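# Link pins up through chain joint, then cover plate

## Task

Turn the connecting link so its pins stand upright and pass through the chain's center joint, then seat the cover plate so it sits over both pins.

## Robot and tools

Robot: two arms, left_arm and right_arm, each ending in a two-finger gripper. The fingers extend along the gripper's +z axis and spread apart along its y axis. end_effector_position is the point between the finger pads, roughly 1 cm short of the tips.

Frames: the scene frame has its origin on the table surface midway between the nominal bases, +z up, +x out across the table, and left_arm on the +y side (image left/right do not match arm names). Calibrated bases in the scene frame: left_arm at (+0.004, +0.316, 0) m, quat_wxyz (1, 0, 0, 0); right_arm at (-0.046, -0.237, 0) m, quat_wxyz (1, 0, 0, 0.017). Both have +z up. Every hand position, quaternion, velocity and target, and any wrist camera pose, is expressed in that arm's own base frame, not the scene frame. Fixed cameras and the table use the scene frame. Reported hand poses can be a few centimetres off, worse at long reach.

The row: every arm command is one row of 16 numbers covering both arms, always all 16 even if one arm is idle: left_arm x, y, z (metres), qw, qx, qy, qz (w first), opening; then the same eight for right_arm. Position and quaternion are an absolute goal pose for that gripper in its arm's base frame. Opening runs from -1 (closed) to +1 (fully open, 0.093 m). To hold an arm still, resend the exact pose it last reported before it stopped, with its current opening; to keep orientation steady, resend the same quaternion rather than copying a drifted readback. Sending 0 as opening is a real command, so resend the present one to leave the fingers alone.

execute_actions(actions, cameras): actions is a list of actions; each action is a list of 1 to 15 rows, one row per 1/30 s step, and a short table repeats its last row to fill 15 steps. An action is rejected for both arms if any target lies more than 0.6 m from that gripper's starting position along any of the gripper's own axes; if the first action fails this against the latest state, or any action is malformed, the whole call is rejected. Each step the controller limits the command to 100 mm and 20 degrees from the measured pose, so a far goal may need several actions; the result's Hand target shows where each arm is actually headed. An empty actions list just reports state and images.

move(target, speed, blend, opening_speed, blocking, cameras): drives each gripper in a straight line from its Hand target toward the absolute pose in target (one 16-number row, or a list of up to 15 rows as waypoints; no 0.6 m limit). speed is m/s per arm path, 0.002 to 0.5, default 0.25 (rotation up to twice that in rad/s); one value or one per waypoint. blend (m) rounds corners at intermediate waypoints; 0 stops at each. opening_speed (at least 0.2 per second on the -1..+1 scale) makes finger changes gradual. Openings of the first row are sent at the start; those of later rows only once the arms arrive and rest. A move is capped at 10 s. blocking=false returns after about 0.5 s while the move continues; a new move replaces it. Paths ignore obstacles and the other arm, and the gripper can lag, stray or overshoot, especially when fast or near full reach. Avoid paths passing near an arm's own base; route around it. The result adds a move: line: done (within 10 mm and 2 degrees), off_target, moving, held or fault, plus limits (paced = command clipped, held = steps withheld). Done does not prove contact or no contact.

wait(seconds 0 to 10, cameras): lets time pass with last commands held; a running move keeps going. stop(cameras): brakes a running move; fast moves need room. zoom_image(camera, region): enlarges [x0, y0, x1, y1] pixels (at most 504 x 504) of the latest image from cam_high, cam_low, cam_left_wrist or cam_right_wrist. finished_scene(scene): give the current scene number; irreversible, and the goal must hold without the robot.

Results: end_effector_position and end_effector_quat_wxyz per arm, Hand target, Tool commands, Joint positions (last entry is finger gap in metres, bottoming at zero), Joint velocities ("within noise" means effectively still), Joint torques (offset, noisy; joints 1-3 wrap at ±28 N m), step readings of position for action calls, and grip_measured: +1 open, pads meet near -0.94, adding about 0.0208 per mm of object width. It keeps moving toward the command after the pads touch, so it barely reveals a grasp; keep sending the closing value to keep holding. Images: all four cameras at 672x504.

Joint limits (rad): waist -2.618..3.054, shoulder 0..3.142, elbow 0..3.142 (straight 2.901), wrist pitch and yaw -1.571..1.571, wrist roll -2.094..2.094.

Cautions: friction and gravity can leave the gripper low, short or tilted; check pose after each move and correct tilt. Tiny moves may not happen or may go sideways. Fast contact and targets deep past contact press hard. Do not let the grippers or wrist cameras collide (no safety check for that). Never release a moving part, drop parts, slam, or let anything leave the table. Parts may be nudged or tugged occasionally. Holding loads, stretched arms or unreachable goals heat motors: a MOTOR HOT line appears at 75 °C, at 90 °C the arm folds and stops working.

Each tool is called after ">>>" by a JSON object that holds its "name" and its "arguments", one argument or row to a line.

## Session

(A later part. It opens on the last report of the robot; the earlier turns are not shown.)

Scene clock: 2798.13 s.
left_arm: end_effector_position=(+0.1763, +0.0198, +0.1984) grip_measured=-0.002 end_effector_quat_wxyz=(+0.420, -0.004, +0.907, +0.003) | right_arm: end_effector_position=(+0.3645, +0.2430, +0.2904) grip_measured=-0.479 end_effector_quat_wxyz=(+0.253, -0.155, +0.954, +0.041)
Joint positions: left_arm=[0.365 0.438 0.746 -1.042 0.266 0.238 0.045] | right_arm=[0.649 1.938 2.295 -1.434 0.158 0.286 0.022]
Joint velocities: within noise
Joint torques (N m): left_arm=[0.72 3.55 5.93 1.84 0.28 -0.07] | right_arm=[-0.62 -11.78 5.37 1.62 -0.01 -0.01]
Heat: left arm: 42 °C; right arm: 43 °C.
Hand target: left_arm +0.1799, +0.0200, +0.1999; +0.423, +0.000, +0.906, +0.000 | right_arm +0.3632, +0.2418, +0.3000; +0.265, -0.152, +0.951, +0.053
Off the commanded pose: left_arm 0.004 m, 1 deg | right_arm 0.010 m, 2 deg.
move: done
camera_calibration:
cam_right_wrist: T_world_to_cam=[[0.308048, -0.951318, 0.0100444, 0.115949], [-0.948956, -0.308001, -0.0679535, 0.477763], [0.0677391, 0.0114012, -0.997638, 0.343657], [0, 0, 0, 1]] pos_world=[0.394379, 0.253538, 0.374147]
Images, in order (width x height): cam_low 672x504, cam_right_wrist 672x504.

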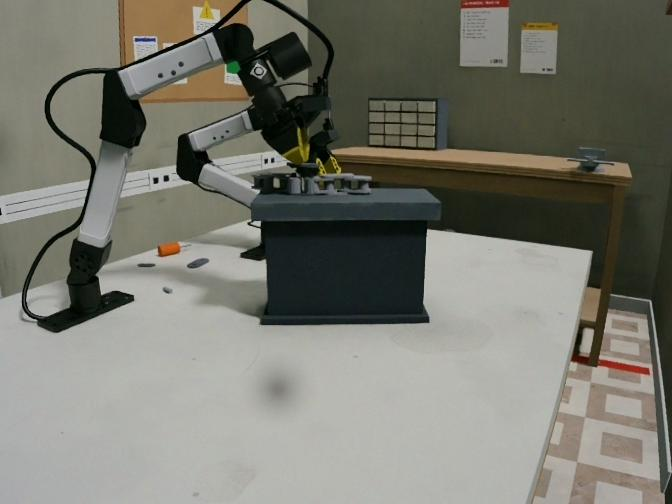

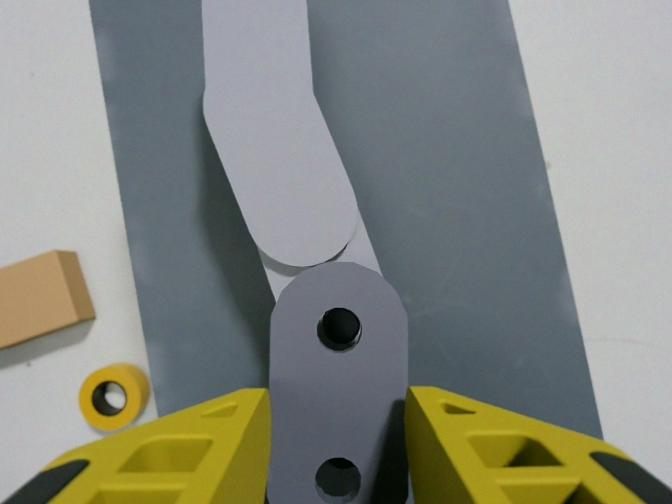

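>>> {"name": "move", "arguments": {
  "target": [
    [0.18,0.02,0.20,0.4226,0,0.9063,0,0,0.3627,0.2407,0.293,0.2647,-0.1571,0.9500,0.0547,-0.7]
  ],
  "speed": 0.04,
  "cameras": ["cam_right_wrist","cam_low"]
}}

>>> {"name": "zoom_image", "arguments": {
  "camera": "cam_right_wrist",
  "region": [289, 289, 389, 389]
}}

>>> {"name": "zoom_image", "arguments": {
  "camera": "cam_right_wrist",
  "region": [289, 404, 389, 504]
}}

>>> {"name": "zoom_image", "arguments": {
  "camera": "cam_low",
  "region": [260, 120, 380, 210]
}}

Scene clock: 2837.17 s.
left_arm: end_effector_position=(+0.1763, +0.0198, +0.1984) grip_measured=-0.002 end_effector_quat_wxyz=(+0.420, -0.004, +0.907, +0.003) | right_arm: end_effector_position=(+0.3631, +0.2433, +0.2831) grip_measured=-0.479 end_effector_quat_wxyz=(+0.251, -0.158, +0.954, +0.044)
Joint positions: left_arm=[0.365 0.438 0.746 -1.042 0.266 0.238 0.045] | right_arm=[0.649 1.906 2.216 -1.385 0.151 0.282 0.022]
Joint velocities: within noise
Joint torques (N m): left_arm=[0.7 3.56 5.91 1.84 0.28 -0.07] | right_arm=[-0.7 -11.56 5.7 1.58 -0.06 -0.11]
Heat: left arm: 41 °C; right arm: 47 °C.
Hand target: left_arm +0.1799, +0.0200, +0.1999; +0.423, +0.000, +0.906, +0.000 | right_arm +0.3626, +0.2406, +0.2930; +0.264, -0.157, +0.950, +0.054
Off the commanded pose: left_arm 0.004 m, 1 deg | right_arm 0.010 m, 2 deg.
move: done
camera_calibration:
cam_right_wrist: T_world_to_cam=[[0.314005, -0.949404, 0.00578117, 0.115358], [-0.947182, -0.313677, -0.0667343, 0.47636], [0.0651712, 0.0154791, -0.997754, 0.336415], [0, 0, 0, 1]] pos_world=[0.393052, 0.253738, 0.366782]
Images, in order (width x height): cam_low 672x504, cam_right_wrist 672x504.

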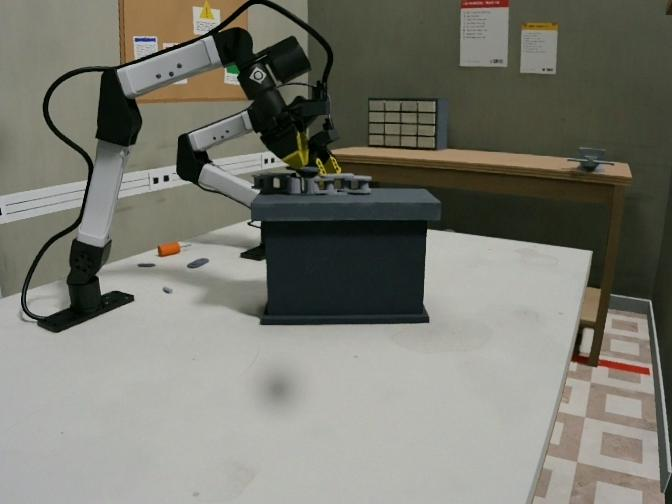

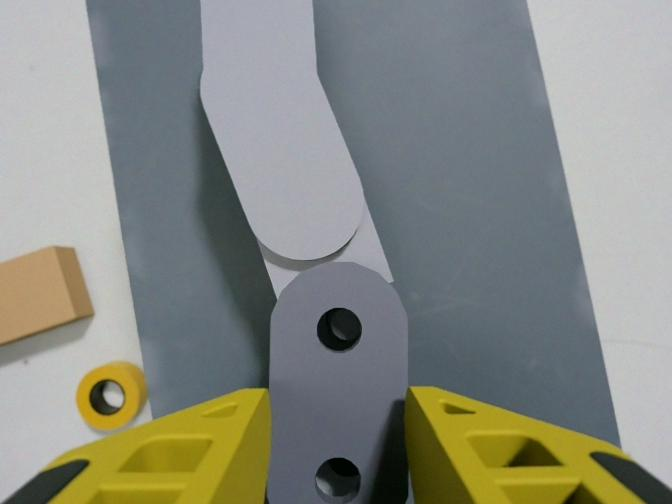

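Scaled by 5.040 from the camera's 672x504 image, which has a finer 960x720 frame.

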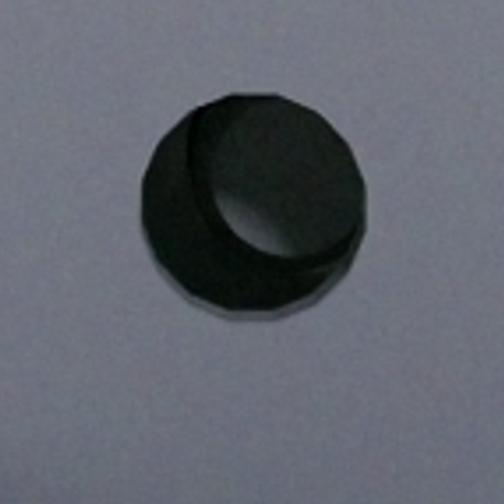

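Scaled by 5.040 from the camera's 672x504 image, which has a finer 960x720 frame.

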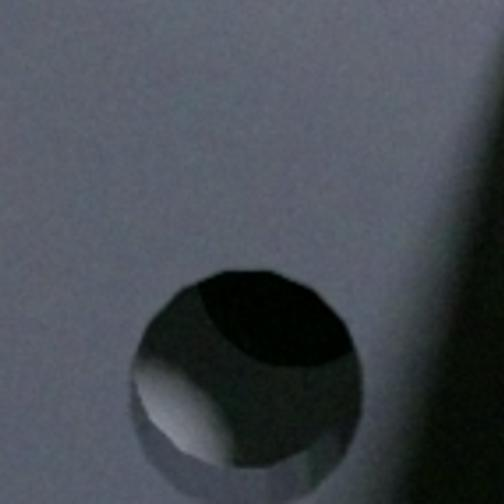

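Scaled by 4.200 from the camera's 672x504 image, which has a finer 960x720 frame.

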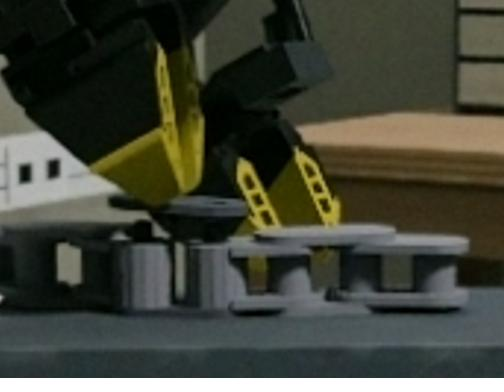

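>>> {"name": "move", "arguments": {
  "target": [
    [0.18,0.02,0.20,0.4226,0,0.9063,0,0,0.3641,0.2384,0.293,0.2642,-0.1654,0.9486,0.0570,-0.7]
  ],
  "speed": 0.04,
  "cameras": ["cam_right_wrist"]
}}

>>> {"name": "zoom_image", "arguments": {
  "camera": "cam_right_wrist",
  "region": [289, 289, 389, 389]
}}

>>> {"name": "zoom_image", "arguments": {
  "camera": "cam_right_wrist",
  "region": [289, 404, 389, 504]
}}

Scene clock: 2854.27 s.
left_arm: end_effector_position=(+0.1763, +0.0198, +0.1984) grip_measured=-0.002 end_effector_quat_wxyz=(+0.420, -0.004, +0.907, +0.003) | right_arm: end_effector_position=(+0.3648, +0.2407, +0.2831) grip_measured=-0.479 end_effector_quat_wxyz=(+0.251, -0.165, +0.953, +0.047)
Joint positions: left_arm=[0.365 0.438 0.746 -1.042 0.266 0.238 0.045] | right_arm=[0.636 1.902 2.209 -1.379 0.137 0.257 0.022]
Joint velocities: within noise
Joint torques (N m): left_arm=[0.7 3.58 5.91 1.85 0.29 -0.07] | right_arm=[-1.01 -11.82 5.61 1.53 0.06 -0.06]
Heat: left arm: 41 °C; right arm: 46 °C.
Hand target: left_arm +0.1799, +0.0200, +0.1999; +0.423, +0.000, +0.906, +0.000 | right_arm +0.3640, +0.2384, +0.2930; +0.264, -0.165, +0.949, +0.057
Off the commanded pose: left_arm 0.004 m, 1 deg | right_arm 0.010 m, 2 deg.
move: done
camera_calibration:
cam_right_wrist: T_world_to_cam=[[0.329369, -0.944189, 0.00491533, 0.105771], [-0.941992, -0.32895, -0.0666587, 0.478935], [0.0645553, 0.0173251, -0.997764, 0.336159], [0, 0, 0, 1]] pos_world=[0.394615, 0.251589, 0.366813]
Images, in order (width x height): cam_right_wrist 672x504.

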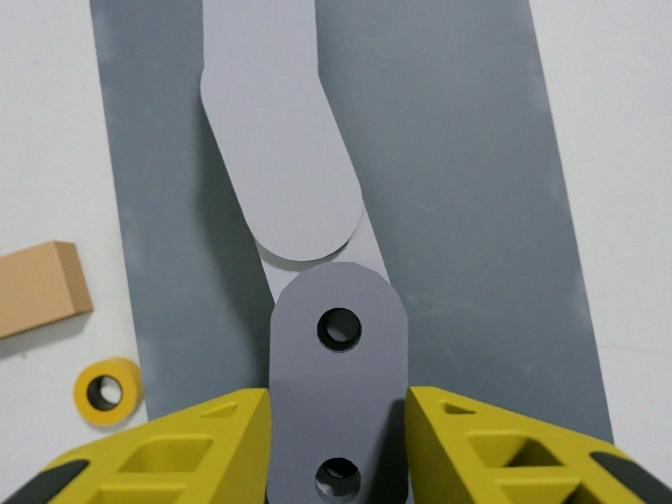

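Scaled by 5.040 from the camera's 672x504 image, which has a finer 960x720 frame.

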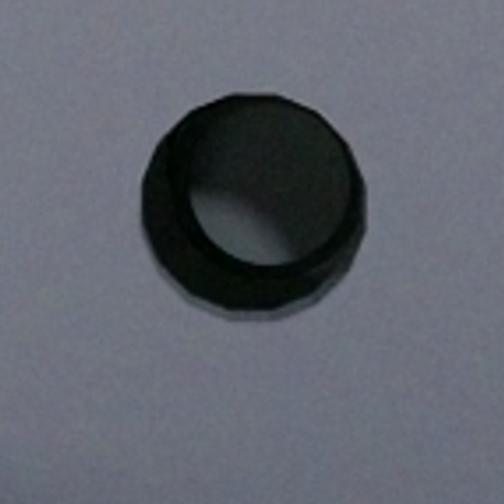

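Scaled by 5.040 from the camera's 672x504 image, which has a finer 960x720 frame.

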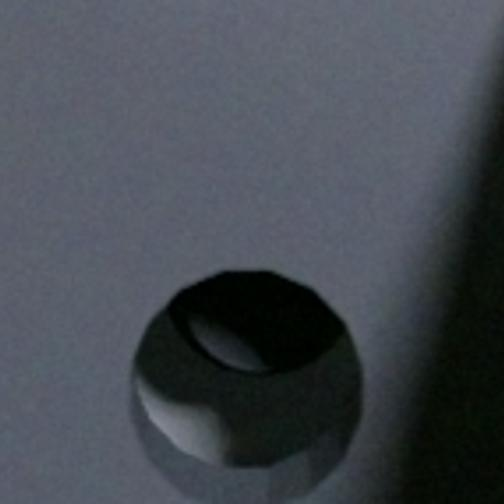

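>>> {"name": "move", "arguments": {
  "target": [
    [0.18,0.02,0.20,0.4226,0,0.9063,0,0,0.3646,0.2374,0.289,0.2642,-0.1654,0.9486,0.0570,-0.7]
  ],
  "speed": 0.04,
  "cameras": ["cam_right_wrist"]
}}

>>> {"name": "zoom_image", "arguments": {
  "camera": "cam_right_wrist",
  "region": [289, 289, 389, 389]
}}

>>> {"name": "zoom_image", "arguments": {
  "camera": "cam_right_wrist",
  "region": [289, 404, 389, 504]
}}

Scene clock: 2869.07 s.
left_arm: end_effector_position=(+0.1763, +0.0198, +0.1984) grip_measured=-0.002 end_effector_quat_wxyz=(+0.420, -0.004, +0.907, +0.003) | right_arm: end_effector_position=(+0.3651, +0.2397, +0.2794) grip_measured=-0.479 end_effector_quat_wxyz=(+0.251, -0.166, +0.953, +0.047)
Joint positions: left_arm=[0.365 0.438 0.746 -1.042 0.266 0.238 0.045] | right_arm=[0.633 1.888 2.173 -1.355 0.135 0.254 0.022]
Joint velocities: within noise
Joint torques (N m): left_arm=[0.72 3.56 5.91 1.85 0.28 -0.08] | right_arm=[-1.06 -11.59 5.45 1.59 0 -0.11]
Heat: left arm: 41 °C; right arm: 45 °C.
Hand target: left_arm +0.1799, +0.0200, +0.1999; +0.423, +0.000, +0.906, +0.000 | right_arm +0.3645, +0.2374, +0.2890; +0.264, -0.165, +0.949, +0.057
Off the commanded pose: left_arm 0.004 m, 1 deg | right_arm 0.010 m, 2 deg.
move: done
camera_calibration:
cam_right_wrist: T_world_to_cam=[[0.329855, -0.94402, 0.00459764, 0.104582], [-0.941812, -0.32941, -0.0669257, 0.478745], [0.0646938, 0.0177457, -0.997747, 0.332252], [0, 0, 0, 1]] pos_world=[0.394896, 0.250535, 0.363063]
Images, in order (width x height): cam_right_wrist 672x504.

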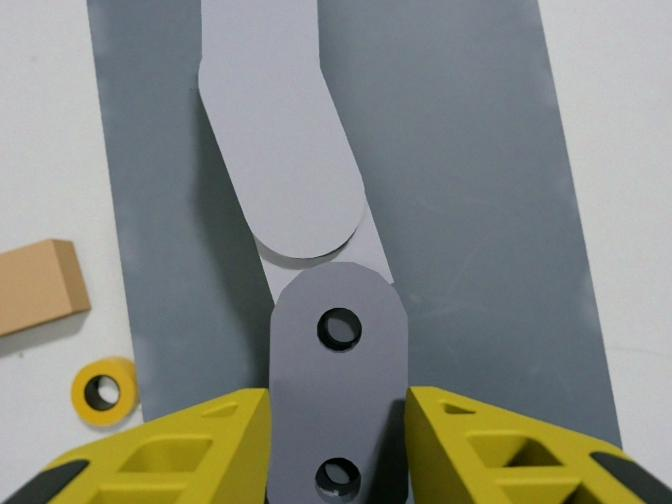

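Scaled by 5.040 from the camera's 672x504 image, which has a finer 960x720 frame.

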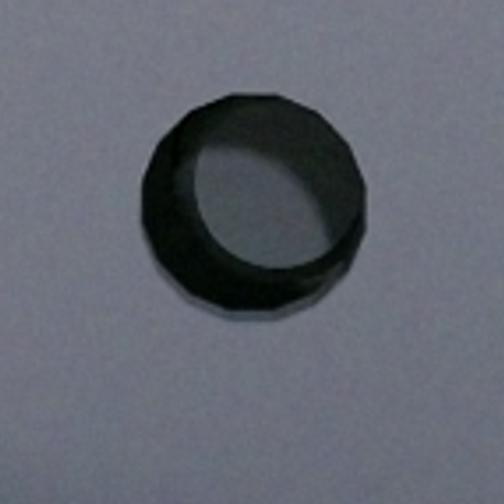

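Scaled by 5.040 from the camera's 672x504 image, which has a finer 960x720 frame.

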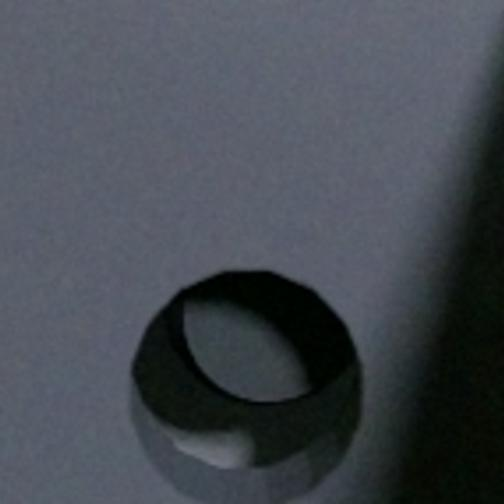

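>>> {"name": "move", "arguments": {
  "target": [
    [0.18,0.02,0.20,0.4226,0,0.9063,0,0,0.3655,0.2362,0.290,0.2643,-0.1635,0.9489,0.0563,-0.7]
  ],
  "speed": 0.04,
  "cameras": ["cam_right_wrist"]
}}

>>> {"name": "zoom_image", "arguments": {
  "camera": "cam_right_wrist",
  "region": [289, 289, 389, 389]
}}

>>> {"name": "zoom_image", "arguments": {
  "camera": "cam_right_wrist",
  "region": [289, 404, 389, 504]
}}

Scene clock: 2882.53 s.
left_arm: end_effector_position=(+0.1763, +0.0198, +0.1984) grip_measured=-0.002 end_effector_quat_wxyz=(+0.420, -0.004, +0.907, +0.003) | right_arm: end_effector_position=(+0.3660, +0.2387, +0.2795) grip_measured=-0.479 end_effector_quat_wxyz=(+0.252, -0.164, +0.953, +0.047)
Joint positions: left_arm=[0.365 0.438 0.746 -1.042 0.266 0.238 0.045] | right_arm=[0.629 1.888 2.173 -1.354 0.134 0.253 0.022]
Joint velocities: within noise
Joint torques (N m): left_arm=[0.7 3.55 5.94 1.85 0.28 -0.08] | right_arm=[-1.01 -11.33 6.45 1.54 0.02 -0.03]
Heat: left arm: 41 °C; right arm: 47 °C.
Hand target: left_arm +0.1799, +0.0200, +0.1999; +0.423, +0.000, +0.906, +0.000 | right_arm +0.3654, +0.2361, +0.2900; +0.264, -0.163, +0.949, +0.056
Off the commanded pose: left_arm 0.004 m, 1 deg | right_arm 0.011 m, 2 deg.
move: off_target (right_arm)
camera_calibration:
cam_right_wrist: T_world_to_cam=[[0.327269, -0.944923, 0.00381185, 0.104702], [-0.94267, -0.326762, -0.067827, 0.479248], [0.0653369, 0.0186044, -0.99769, 0.331869], [0, 0, 0, 1]] pos_world=[0.395824, 0.249361, 0.363209]
Images, in order (width x height): cam_right_wrist 672x504.

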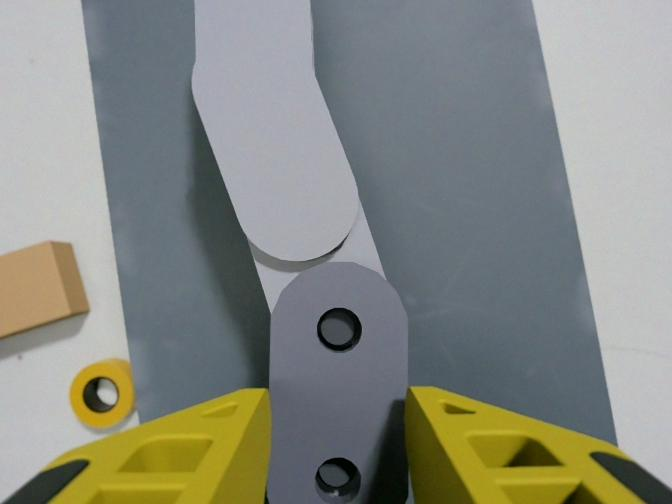

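Scaled by 5.040 from the camera's 672x504 image, which has a finer 960x720 frame.

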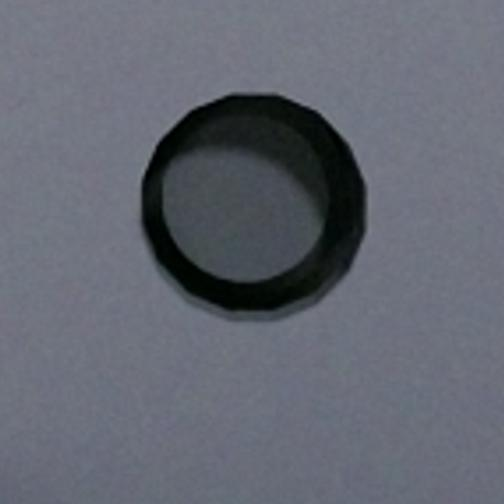

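Scaled by 5.040 from the camera's 672x504 image, which has a finer 960x720 frame.

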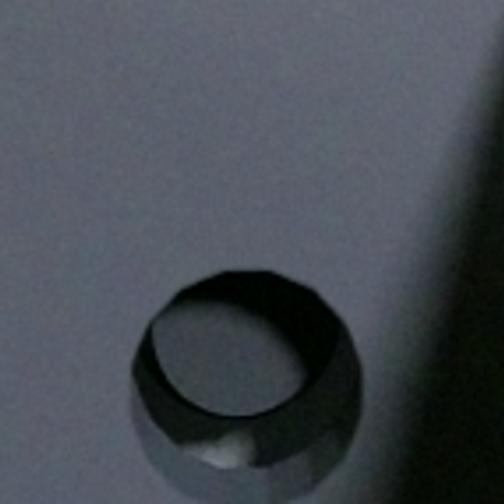

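>>> {"name": "move", "arguments": {
  "target": [
    [0.18,0.02,0.20,0.4226,0,0.9063,0,0,0.3650,0.2367,0.286,0.2644,-0.1610,0.9493,0.0555,-0.7]
  ],
  "speed": 0.03,
  "cameras": ["cam_right_wrist","cam_low"]
}}

>>> {"name": "zoom_image", "arguments": {
  "camera": "cam_right_wrist",
  "region": [289, 289, 389, 389]
}}

>>> {"name": "zoom_image", "arguments": {
  "camera": "cam_right_wrist",
  "region": [289, 404, 389, 504]
}}

>>> {"name": "zoom_image", "arguments": {
  "camera": "cam_low",
  "region": [260, 120, 380, 210]
}}

Scene clock: 2892.40 s.
left_arm: end_effector_position=(+0.1763, +0.0198, +0.1984) grip_measured=-0.002 end_effector_quat_wxyz=(+0.420, -0.004, +0.907, +0.003) | right_arm: end_effector_position=(+0.3661, +0.2387, +0.2760) grip_measured=-0.479 end_effector_quat_wxyz=(+0.251, -0.164, +0.953, +0.046)
Joint positions: left_arm=[0.365 0.438 0.746 -1.042 0.266 0.238 0.045] | right_arm=[0.629 1.882 2.149 -1.339 0.134 0.253 0.022]
Joint velocities: within noise
Joint torques (N m): left_arm=[0.7 3.56 5.93 1.85 0.28 -0.07] | right_arm=[-0.66 -11.82 5.61 1.57 0.03 -0.03]
Heat: left arm: 42 °C; right arm: 48 °C.
Hand target: left_arm +0.1799, +0.0200, +0.1999; +0.423, +0.000, +0.906, +0.000 | right_arm +0.3650, +0.2367, +0.2861; +0.264, -0.161, +0.949, +0.055
Off the commanded pose: left_arm 0.004 m, 1 deg | right_arm 0.010 m, 2 deg.
move: done
camera_calibration:
cam_right_wrist: T_world_to_cam=[[0.327277, -0.944918, 0.00447955, 0.104562], [-0.942793, -0.326852, -0.0656424, 0.478588], [0.0634908, 0.01726, -0.997833, 0.329374], [0, 0, 0, 1]] pos_world=[0.396077, 0.249546, 0.359607]
Images, in order (width x height): cam_low 672x504, cam_right_wrist 672x504.

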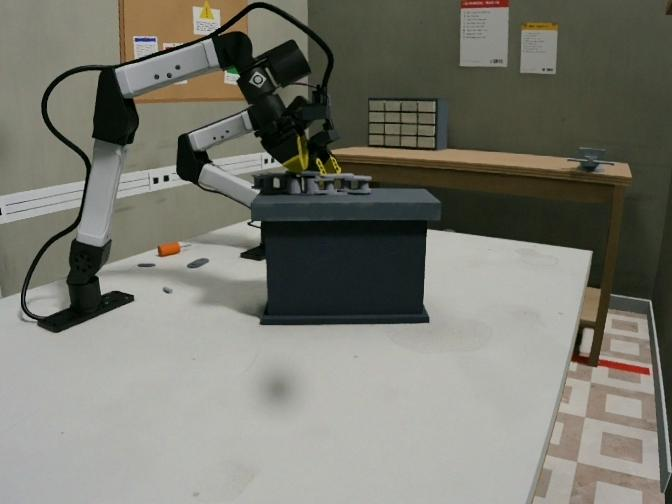

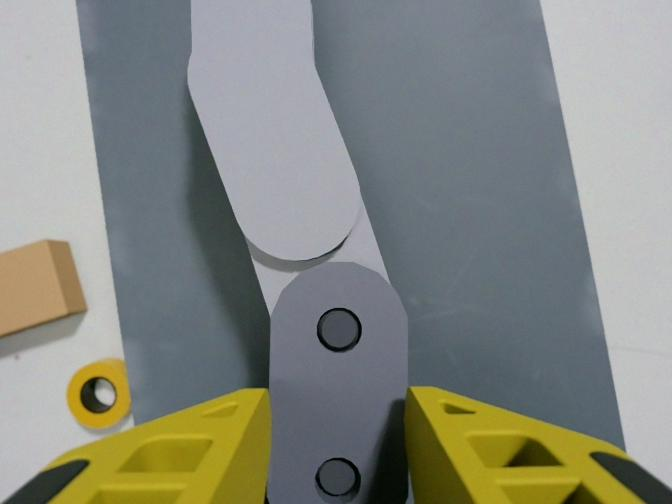

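Scaled by 5.040 from the camera's 672x504 image, which has a finer 960x720 frame.

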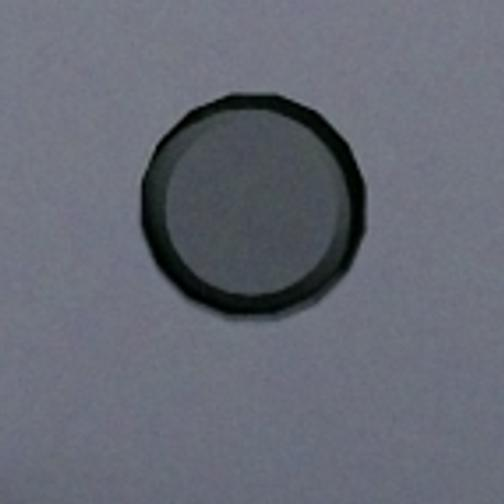

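Scaled by 5.040 from the camera's 672x504 image, which has a finer 960x720 frame.

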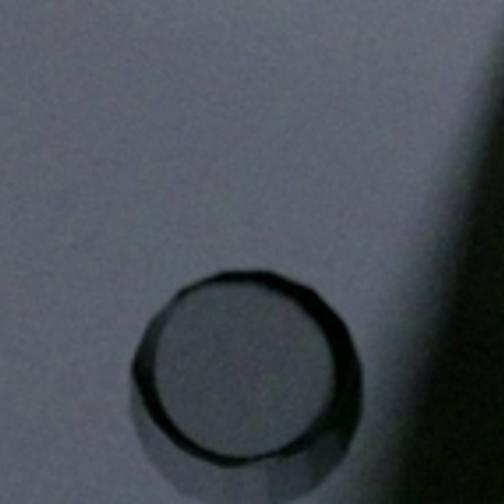

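Scaled by 4.200 from the camera's 672x504 image, which has a finer 960x720 frame.

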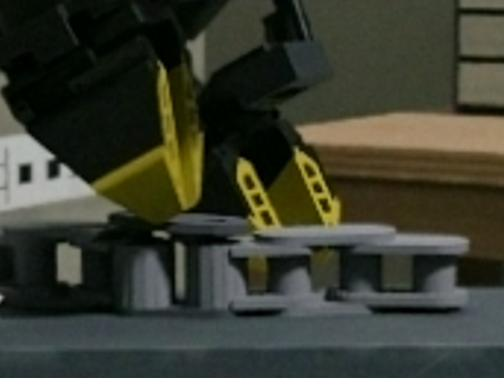

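>>> {"name": "move", "arguments": {
  "target": [
    [0.18,0.02,0.20,0.4226,0,0.9063,0,0,0.3650,0.2367,0.281,0.2644,-0.1610,0.9493,0.0555,-0.7]
  ],
  "speed": 0.03,
  "cameras": ["cam_right_wrist","cam_low"]
}}

>>> {"name": "zoom_image", "arguments": {
  "camera": "cam_right_wrist",
  "region": [289, 289, 389, 389]
}}

>>> {"name": "zoom_image", "arguments": {
  "camera": "cam_right_wrist",
  "region": [289, 404, 389, 504]
}}

>>> {"name": "zoom_image", "arguments": {
  "camera": "cam_low",
  "region": [260, 120, 380, 210]
}}

Scene clock: 2903.20 s.
left_arm: end_effector_position=(+0.1763, +0.0198, +0.1984) grip_measured=-0.002 end_effector_quat_wxyz=(+0.420, -0.004, +0.907, +0.003) | right_arm: end_effector_position=(+0.3661, +0.2387, +0.2711) grip_measured=-0.479 end_effector_quat_wxyz=(+0.251, -0.164, +0.953, +0.047)
Joint positions: left_arm=[0.365 0.438 0.746 -1.042 0.266 0.238 0.045] | right_arm=[0.629 1.869 2.109 -1.312 0.134 0.253 0.022]
Joint velocities: within noise
Joint torques (N m): left_arm=[0.7 3.56 5.9 1.85 0.28 -0.07] | right_arm=[-0.7 -11.84 5.83 1.6 0.06 -0.04]
Heat: left arm: 42 °C; right arm: 49 °C.
Hand target: left_arm +0.1799, +0.0200, +0.1999; +0.423, +0.000, +0.906, +0.000 | right_arm +0.3649, +0.2366, +0.2809; +0.264, -0.161, +0.949, +0.055
Off the commanded pose: left_arm 0.004 m, 1 deg | right_arm 0.010 m, 2 deg.
move: done
camera_calibration:
cam_right_wrist: T_world_to_cam=[[0.327276, -0.944919, 0.00436827, 0.104603], [-0.942773, -0.326838, -0.0660065, 0.478314], [0.0637985, 0.017484, -0.99781, 0.324301], [0, 0, 0, 1]] pos_world=[0.396018, 0.249503, 0.354706]
Images, in order (width x height): cam_low 672x504, cam_right_wrist 672x504.

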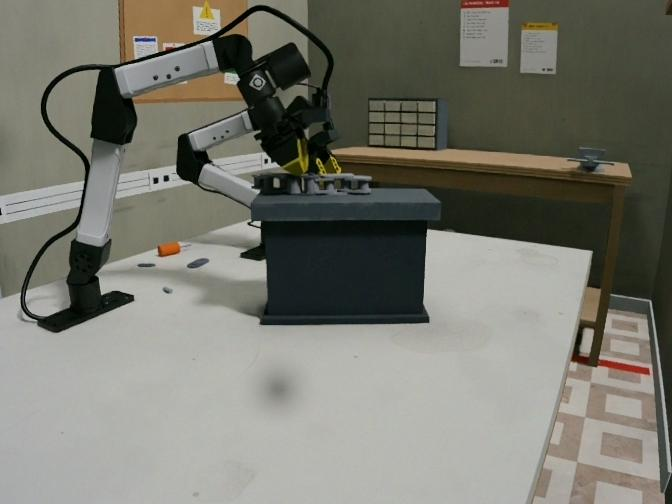

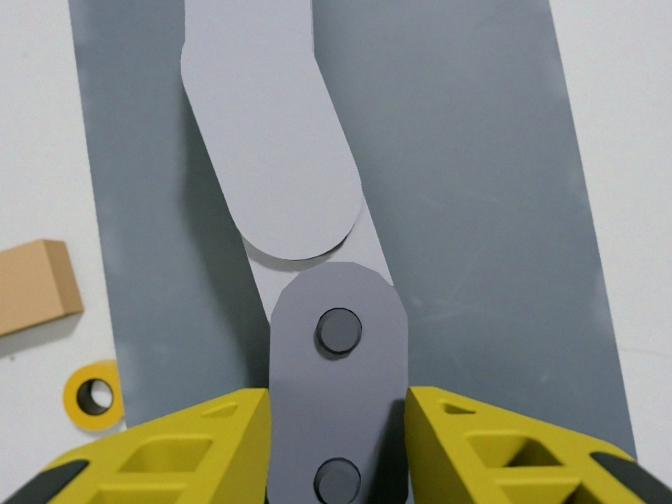

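Scaled by 5.040 from the camera's 672x504 image, which has a finer 960x720 frame.

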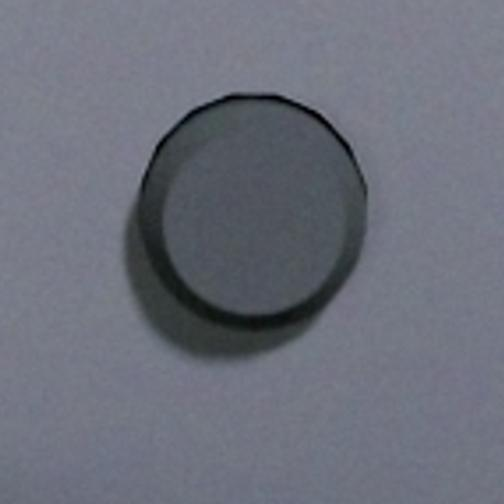

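Scaled by 5.040 from the camera's 672x504 image, which has a finer 960x720 frame.

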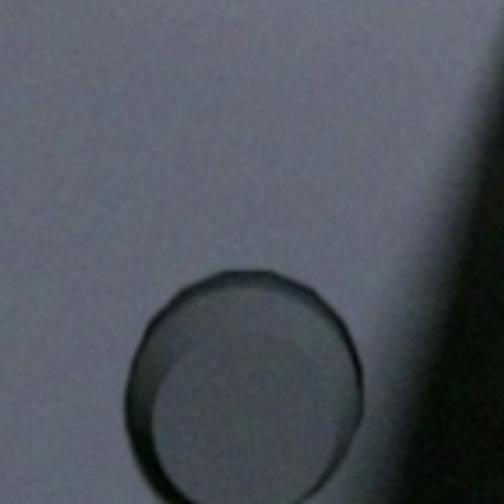

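Scaled by 4.200 from the camera's 672x504 image, which has a finer 960x720 frame.

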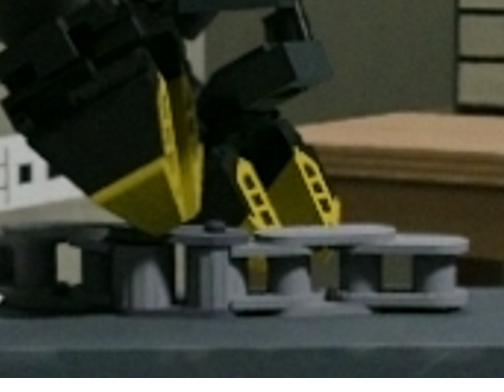

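>>> {"name": "move", "arguments": {
  "target": [
    [0.18,0.02,0.20,0.4226,0,0.9063,0,0,0.3650,0.2367,0.2775,0.2644,-0.1610,0.9493,0.0555,-0.7]
  ],
  "speed": 0.03,
  "cameras": ["cam_right_wrist","cam_low"]
}}

>>> {"name": "zoom_image", "arguments": {
  "camera": "cam_right_wrist",
  "region": [289, 289, 389, 389]
}}

>>> {"name": "zoom_image", "arguments": {
  "camera": "cam_low",
  "region": [260, 120, 380, 210]
}}

Scene clock: 2911.40 s.
left_arm: end_effector_position=(+0.1763, +0.0198, +0.1984) grip_measured=-0.002 end_effector_quat_wxyz=(+0.420, -0.004, +0.907, +0.003) | right_arm: end_effector_position=(+0.3661, +0.2387, +0.2693) grip_measured=-0.479 end_effector_quat_wxyz=(+0.253, -0.164, +0.952, +0.048)
Joint positions: left_arm=[0.365 0.438 0.746 -1.042 0.266 0.238 0.045] | right_arm=[0.629 1.857 2.084 -1.292 0.134 0.253 0.022]
Joint velocities: within noise
Joint torques (N m): left_arm=[0.72 3.56 5.91 1.84 0.28 -0.07] | right_arm=[-0.72 -11.33 5.81 1.58 0 -0.07]
Heat: left arm: 42 °C; right arm: 48 °C.
Hand target: left_arm +0.1799, +0.0200, +0.1999; +0.423, +0.000, +0.906, +0.000 | right_arm +0.3650, +0.2367, +0.2775; +0.264, -0.161, +0.949, +0.055
Off the commanded pose: left_arm 0.004 m, 1 deg | right_arm 0.009 m, 2 deg.
move: done
camera_calibration:
cam_right_wrist: T_world_to_cam=[[0.32726, -0.94493, 0.00281026, 0.105038], [-0.942477, -0.326622, -0.0711032, 0.479407], [0.0681054, 0.0206206, -0.997465, 0.320093], [0, 0, 0, 1]] pos_world=[0.395655, 0.249238, 0.353074]
Images, in order (width x height): cam_low 672x504, cam_right_wrist 672x504.

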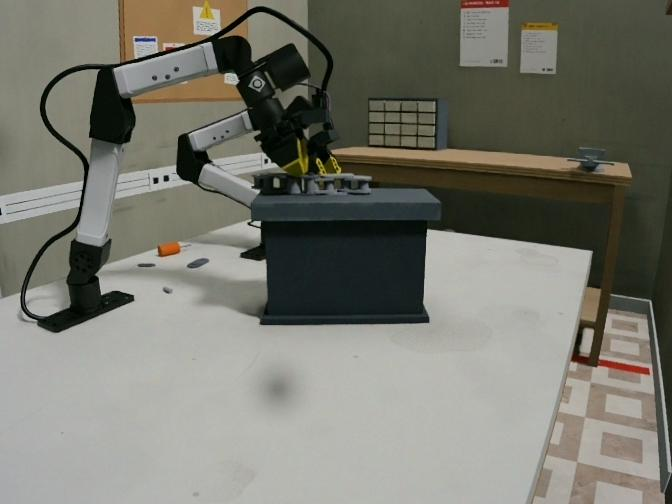

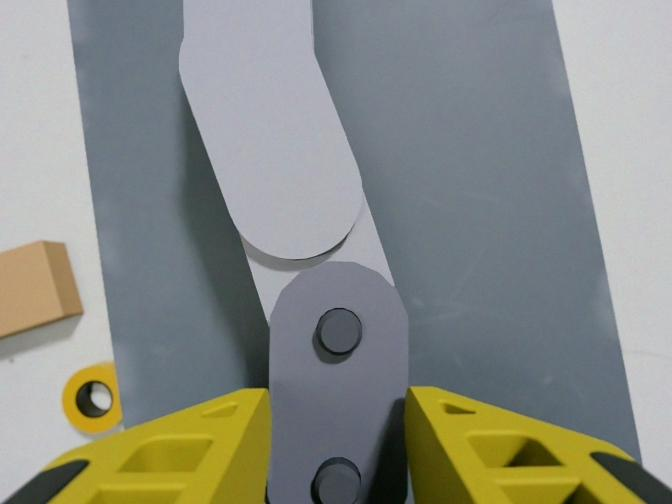

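Scaled by 5.040 from the camera's 672x504 image, which has a finer 960x720 frame.

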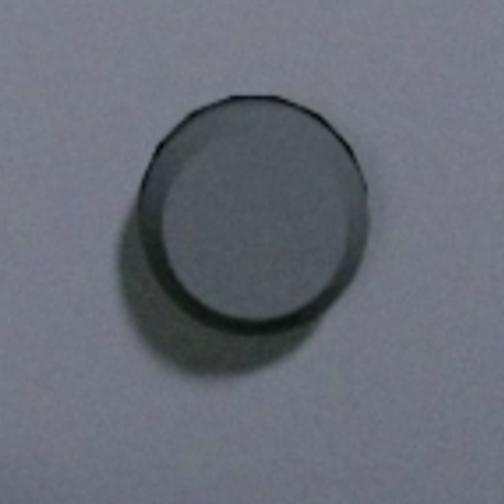

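Scaled by 4.200 from the camera's 672x504 image, which has a finer 960x720 frame.

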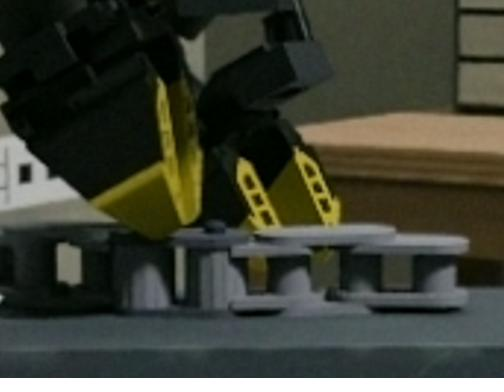

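>>> {"name": "move", "arguments": {
  "target": [
    [0.18,0.02,0.20,0.4226,0,0.9063,0,0,0.3650,0.2367,0.2765,0.2644,-0.1610,0.9493,0.0555,-0.7],
    [0.18,0.02,0.20,0.4226,0,0.9063,0,0,0.3650,0.2367,0.278,0.2644,-0.1610,0.9493,0.0555,-0.05]
  ],
  "speed": 0.03,
  "opening_speed": 0.6,
  "cameras": ["cam_right_wrist","cam_low"]
}}

>>> {"name": "zoom_image", "arguments": {
  "camera": "cam_low",
  "region": [260, 120, 380, 210]
}}

Scene clock: 2922.50 s.
left_arm: end_effector_position=(+0.1763, +0.0198, +0.1984) grip_measured=-0.002 end_effector_quat_wxyz=(+0.420, -0.004, +0.907, +0.003) | right_arm: end_effector_position=(+0.3661, +0.2387, +0.2692) grip_measured=-0.051 end_effector_quat_wxyz=(+0.254, -0.164, +0.952, +0.048)
Joint positions: left_arm=[0.365 0.438 0.746 -1.042 0.266 0.238 0.045] | right_arm=[0.629 1.854 2.078 -1.287 0.134 0.253 0.043]
Joint velocities: within noise
Joint torques (N m): left_arm=[0.72 3.55 5.91 1.84 0.28 -0.07] | right_arm=[-0.66 -11.14 6.35 1.48 0.01 -0.01]
Heat: left arm: 42 °C; right arm: 48 °C.
Hand target: left_arm +0.1799, +0.0200, +0.1999; +0.423, +0.000, +0.906, +0.000 | right_arm +0.3650, +0.2367, +0.2780; +0.264, -0.161, +0.949, +0.055
Off the commanded pose: left_arm 0.004 m, 1 deg | right_arm 0.009 m, 2 deg.
move: done
camera_calibration:
cam_right_wrist: T_world_to_cam=[[0.327256, -0.944933, 0.00214252, 0.105224], [-0.942343, -0.326525, -0.0732869, 0.479925], [0.0699508, 0.0219646, -0.997309, 0.318946], [0, 0, 0, 1]] pos_world=[0.395508, 0.249132, 0.353034]
Images, in order (width x height): cam_low 672x504, cam_right_wrist 672x504.

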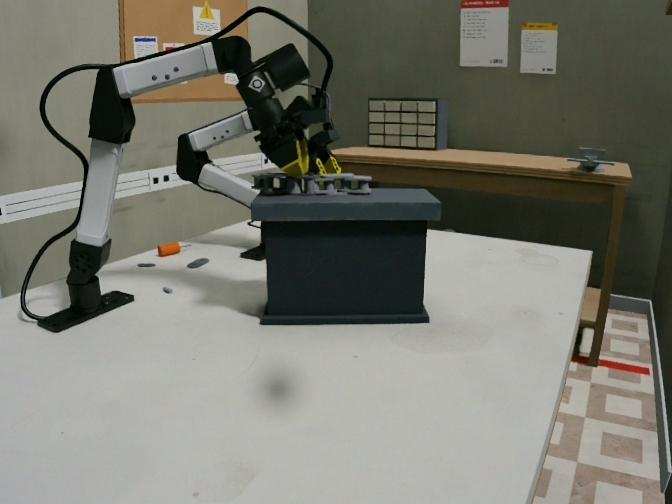

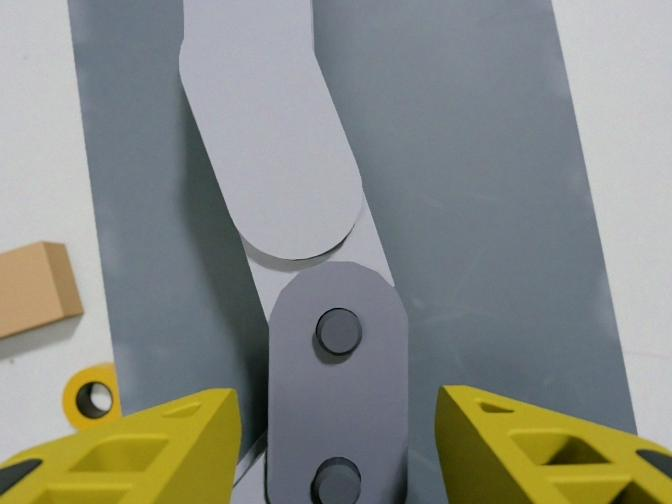

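Scaled by 4.200 from the camera's 672x504 image, which has a finer 960x720 frame.

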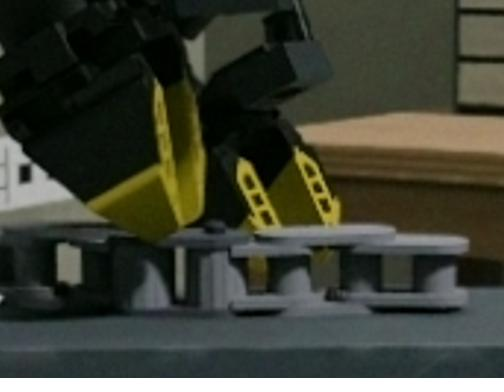

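>>> {"name": "move", "arguments": {
  "target": [
    [0.18,0.02,0.20,0.4226,0,0.9063,0,0,0.363,0.2367,0.345,0.2644,-0.1610,0.9493,0.0555,-0.05],
    [0.18,0.02,0.20,0.4226,0,0.9063,0,0,0.33,0.225,0.345,0.2644,-0.1610,0.9493,0.0555,-0.05]
  ],
  "speed": 0.08,
  "cameras": ["cam_right_wrist","cam_low"]
}}

>>> {"name": "zoom_image", "arguments": {
  "camera": "cam_low",
  "region": [230, 120, 390, 240]
}}

>>> {"name": "zoom_image", "arguments": {
  "camera": "cam_right_wrist",
  "region": [184, 150, 484, 374]
}}

Scene clock: 2930.80 s.
left_arm: end_effector_position=(+0.1763, +0.0198, +0.1984) grip_measured=-0.002 end_effector_quat_wxyz=(+0.420, -0.004, +0.907, +0.003) | right_arm: end_effector_position=(+0.3364, +0.2289, +0.3445) grip_measured=-0.051 end_effector_quat_wxyz=(+0.285, -0.163, +0.942, +0.068)
Joint positions: left_arm=[0.365 0.438 0.746 -1.042 0.266 0.238 0.045] | right_arm=[0.654 1.869 2.424 -1.546 0.138 0.271 0.043]
Joint velocities: within noise
Joint torques (N m): left_arm=[0.7 3.55 5.93 1.85 0.28 -0.08] | right_arm=[0.24 -9.42 4.86 1.36 0.18 0.11]
Heat: left arm: 42 °C; right arm: 48 °C.
Hand target: left_arm +0.1799, +0.0200, +0.1999; +0.423, +0.000, +0.906, +0.000 | right_arm +0.3300, +0.2248, +0.3445; +0.280, -0.161, +0.944, +0.062
Off the commanded pose: left_arm 0.004 m, 1 deg | right_arm 0.008 m, 3 deg.
joint sent to its limit (right arm) — joint 4 (wrist pitch), lower limit. The joint targets still meet the commanded pose.
move: off_target (right_arm)
camera_calibration:
cam_right_wrist: T_world_to_cam=[[0.335603, -0.94164, -0.026161, 0.111648], [-0.933558, -0.328755, -0.142794, 0.475746], [0.12586, 0.072345, -0.989407, 0.36328], [0, 0, 0, 1]] pos_world=[0.360944, 0.235255, 0.430286]
Images, in order (width x height): cam_low 672x504, cam_right_wrist 672x504.

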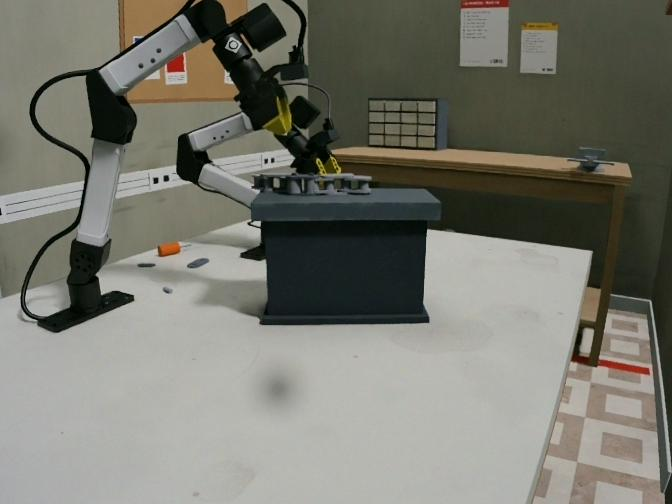

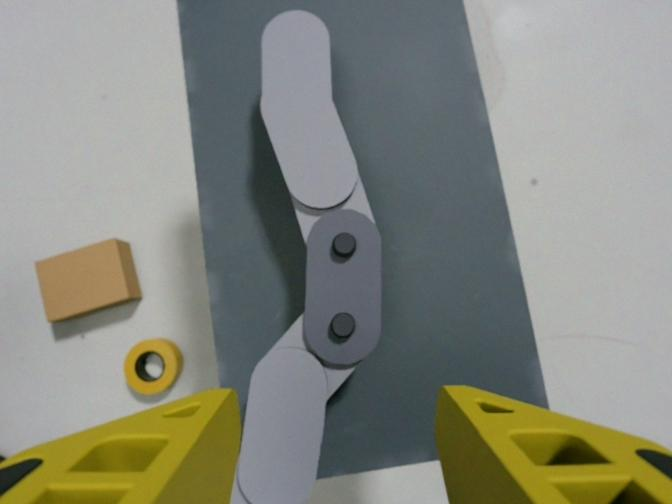

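Scaled by 3.150 from the camera's 672x504 image, which has a finer 960x720 frame.

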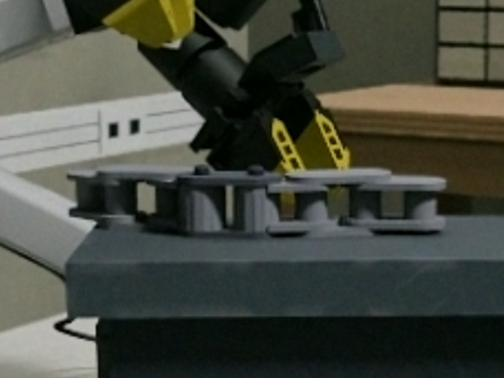

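Scaled by 1.680 from the camera's 672x504 image, which has a finer 960x720 frame.

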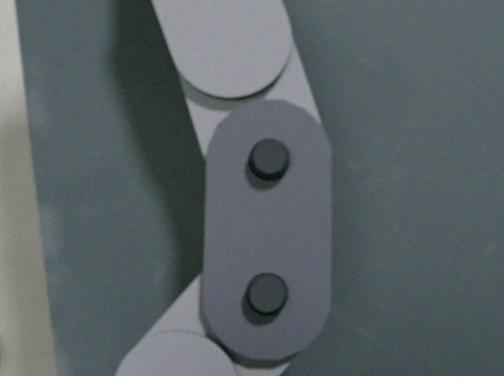

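>>> {"name": "zoom_image", "arguments": {
  "camera": "cam_low",
  "region": [270, 160, 340, 205]
}}

Scaled by 7.200 from the camera's 672x504 image, which has a finer 960x720 frame.

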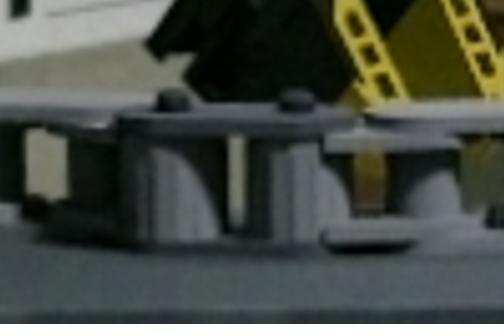

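>>> {"name": "finished_scene", "arguments": {
  "scene": 1
}}

The scene is finished: the task was done.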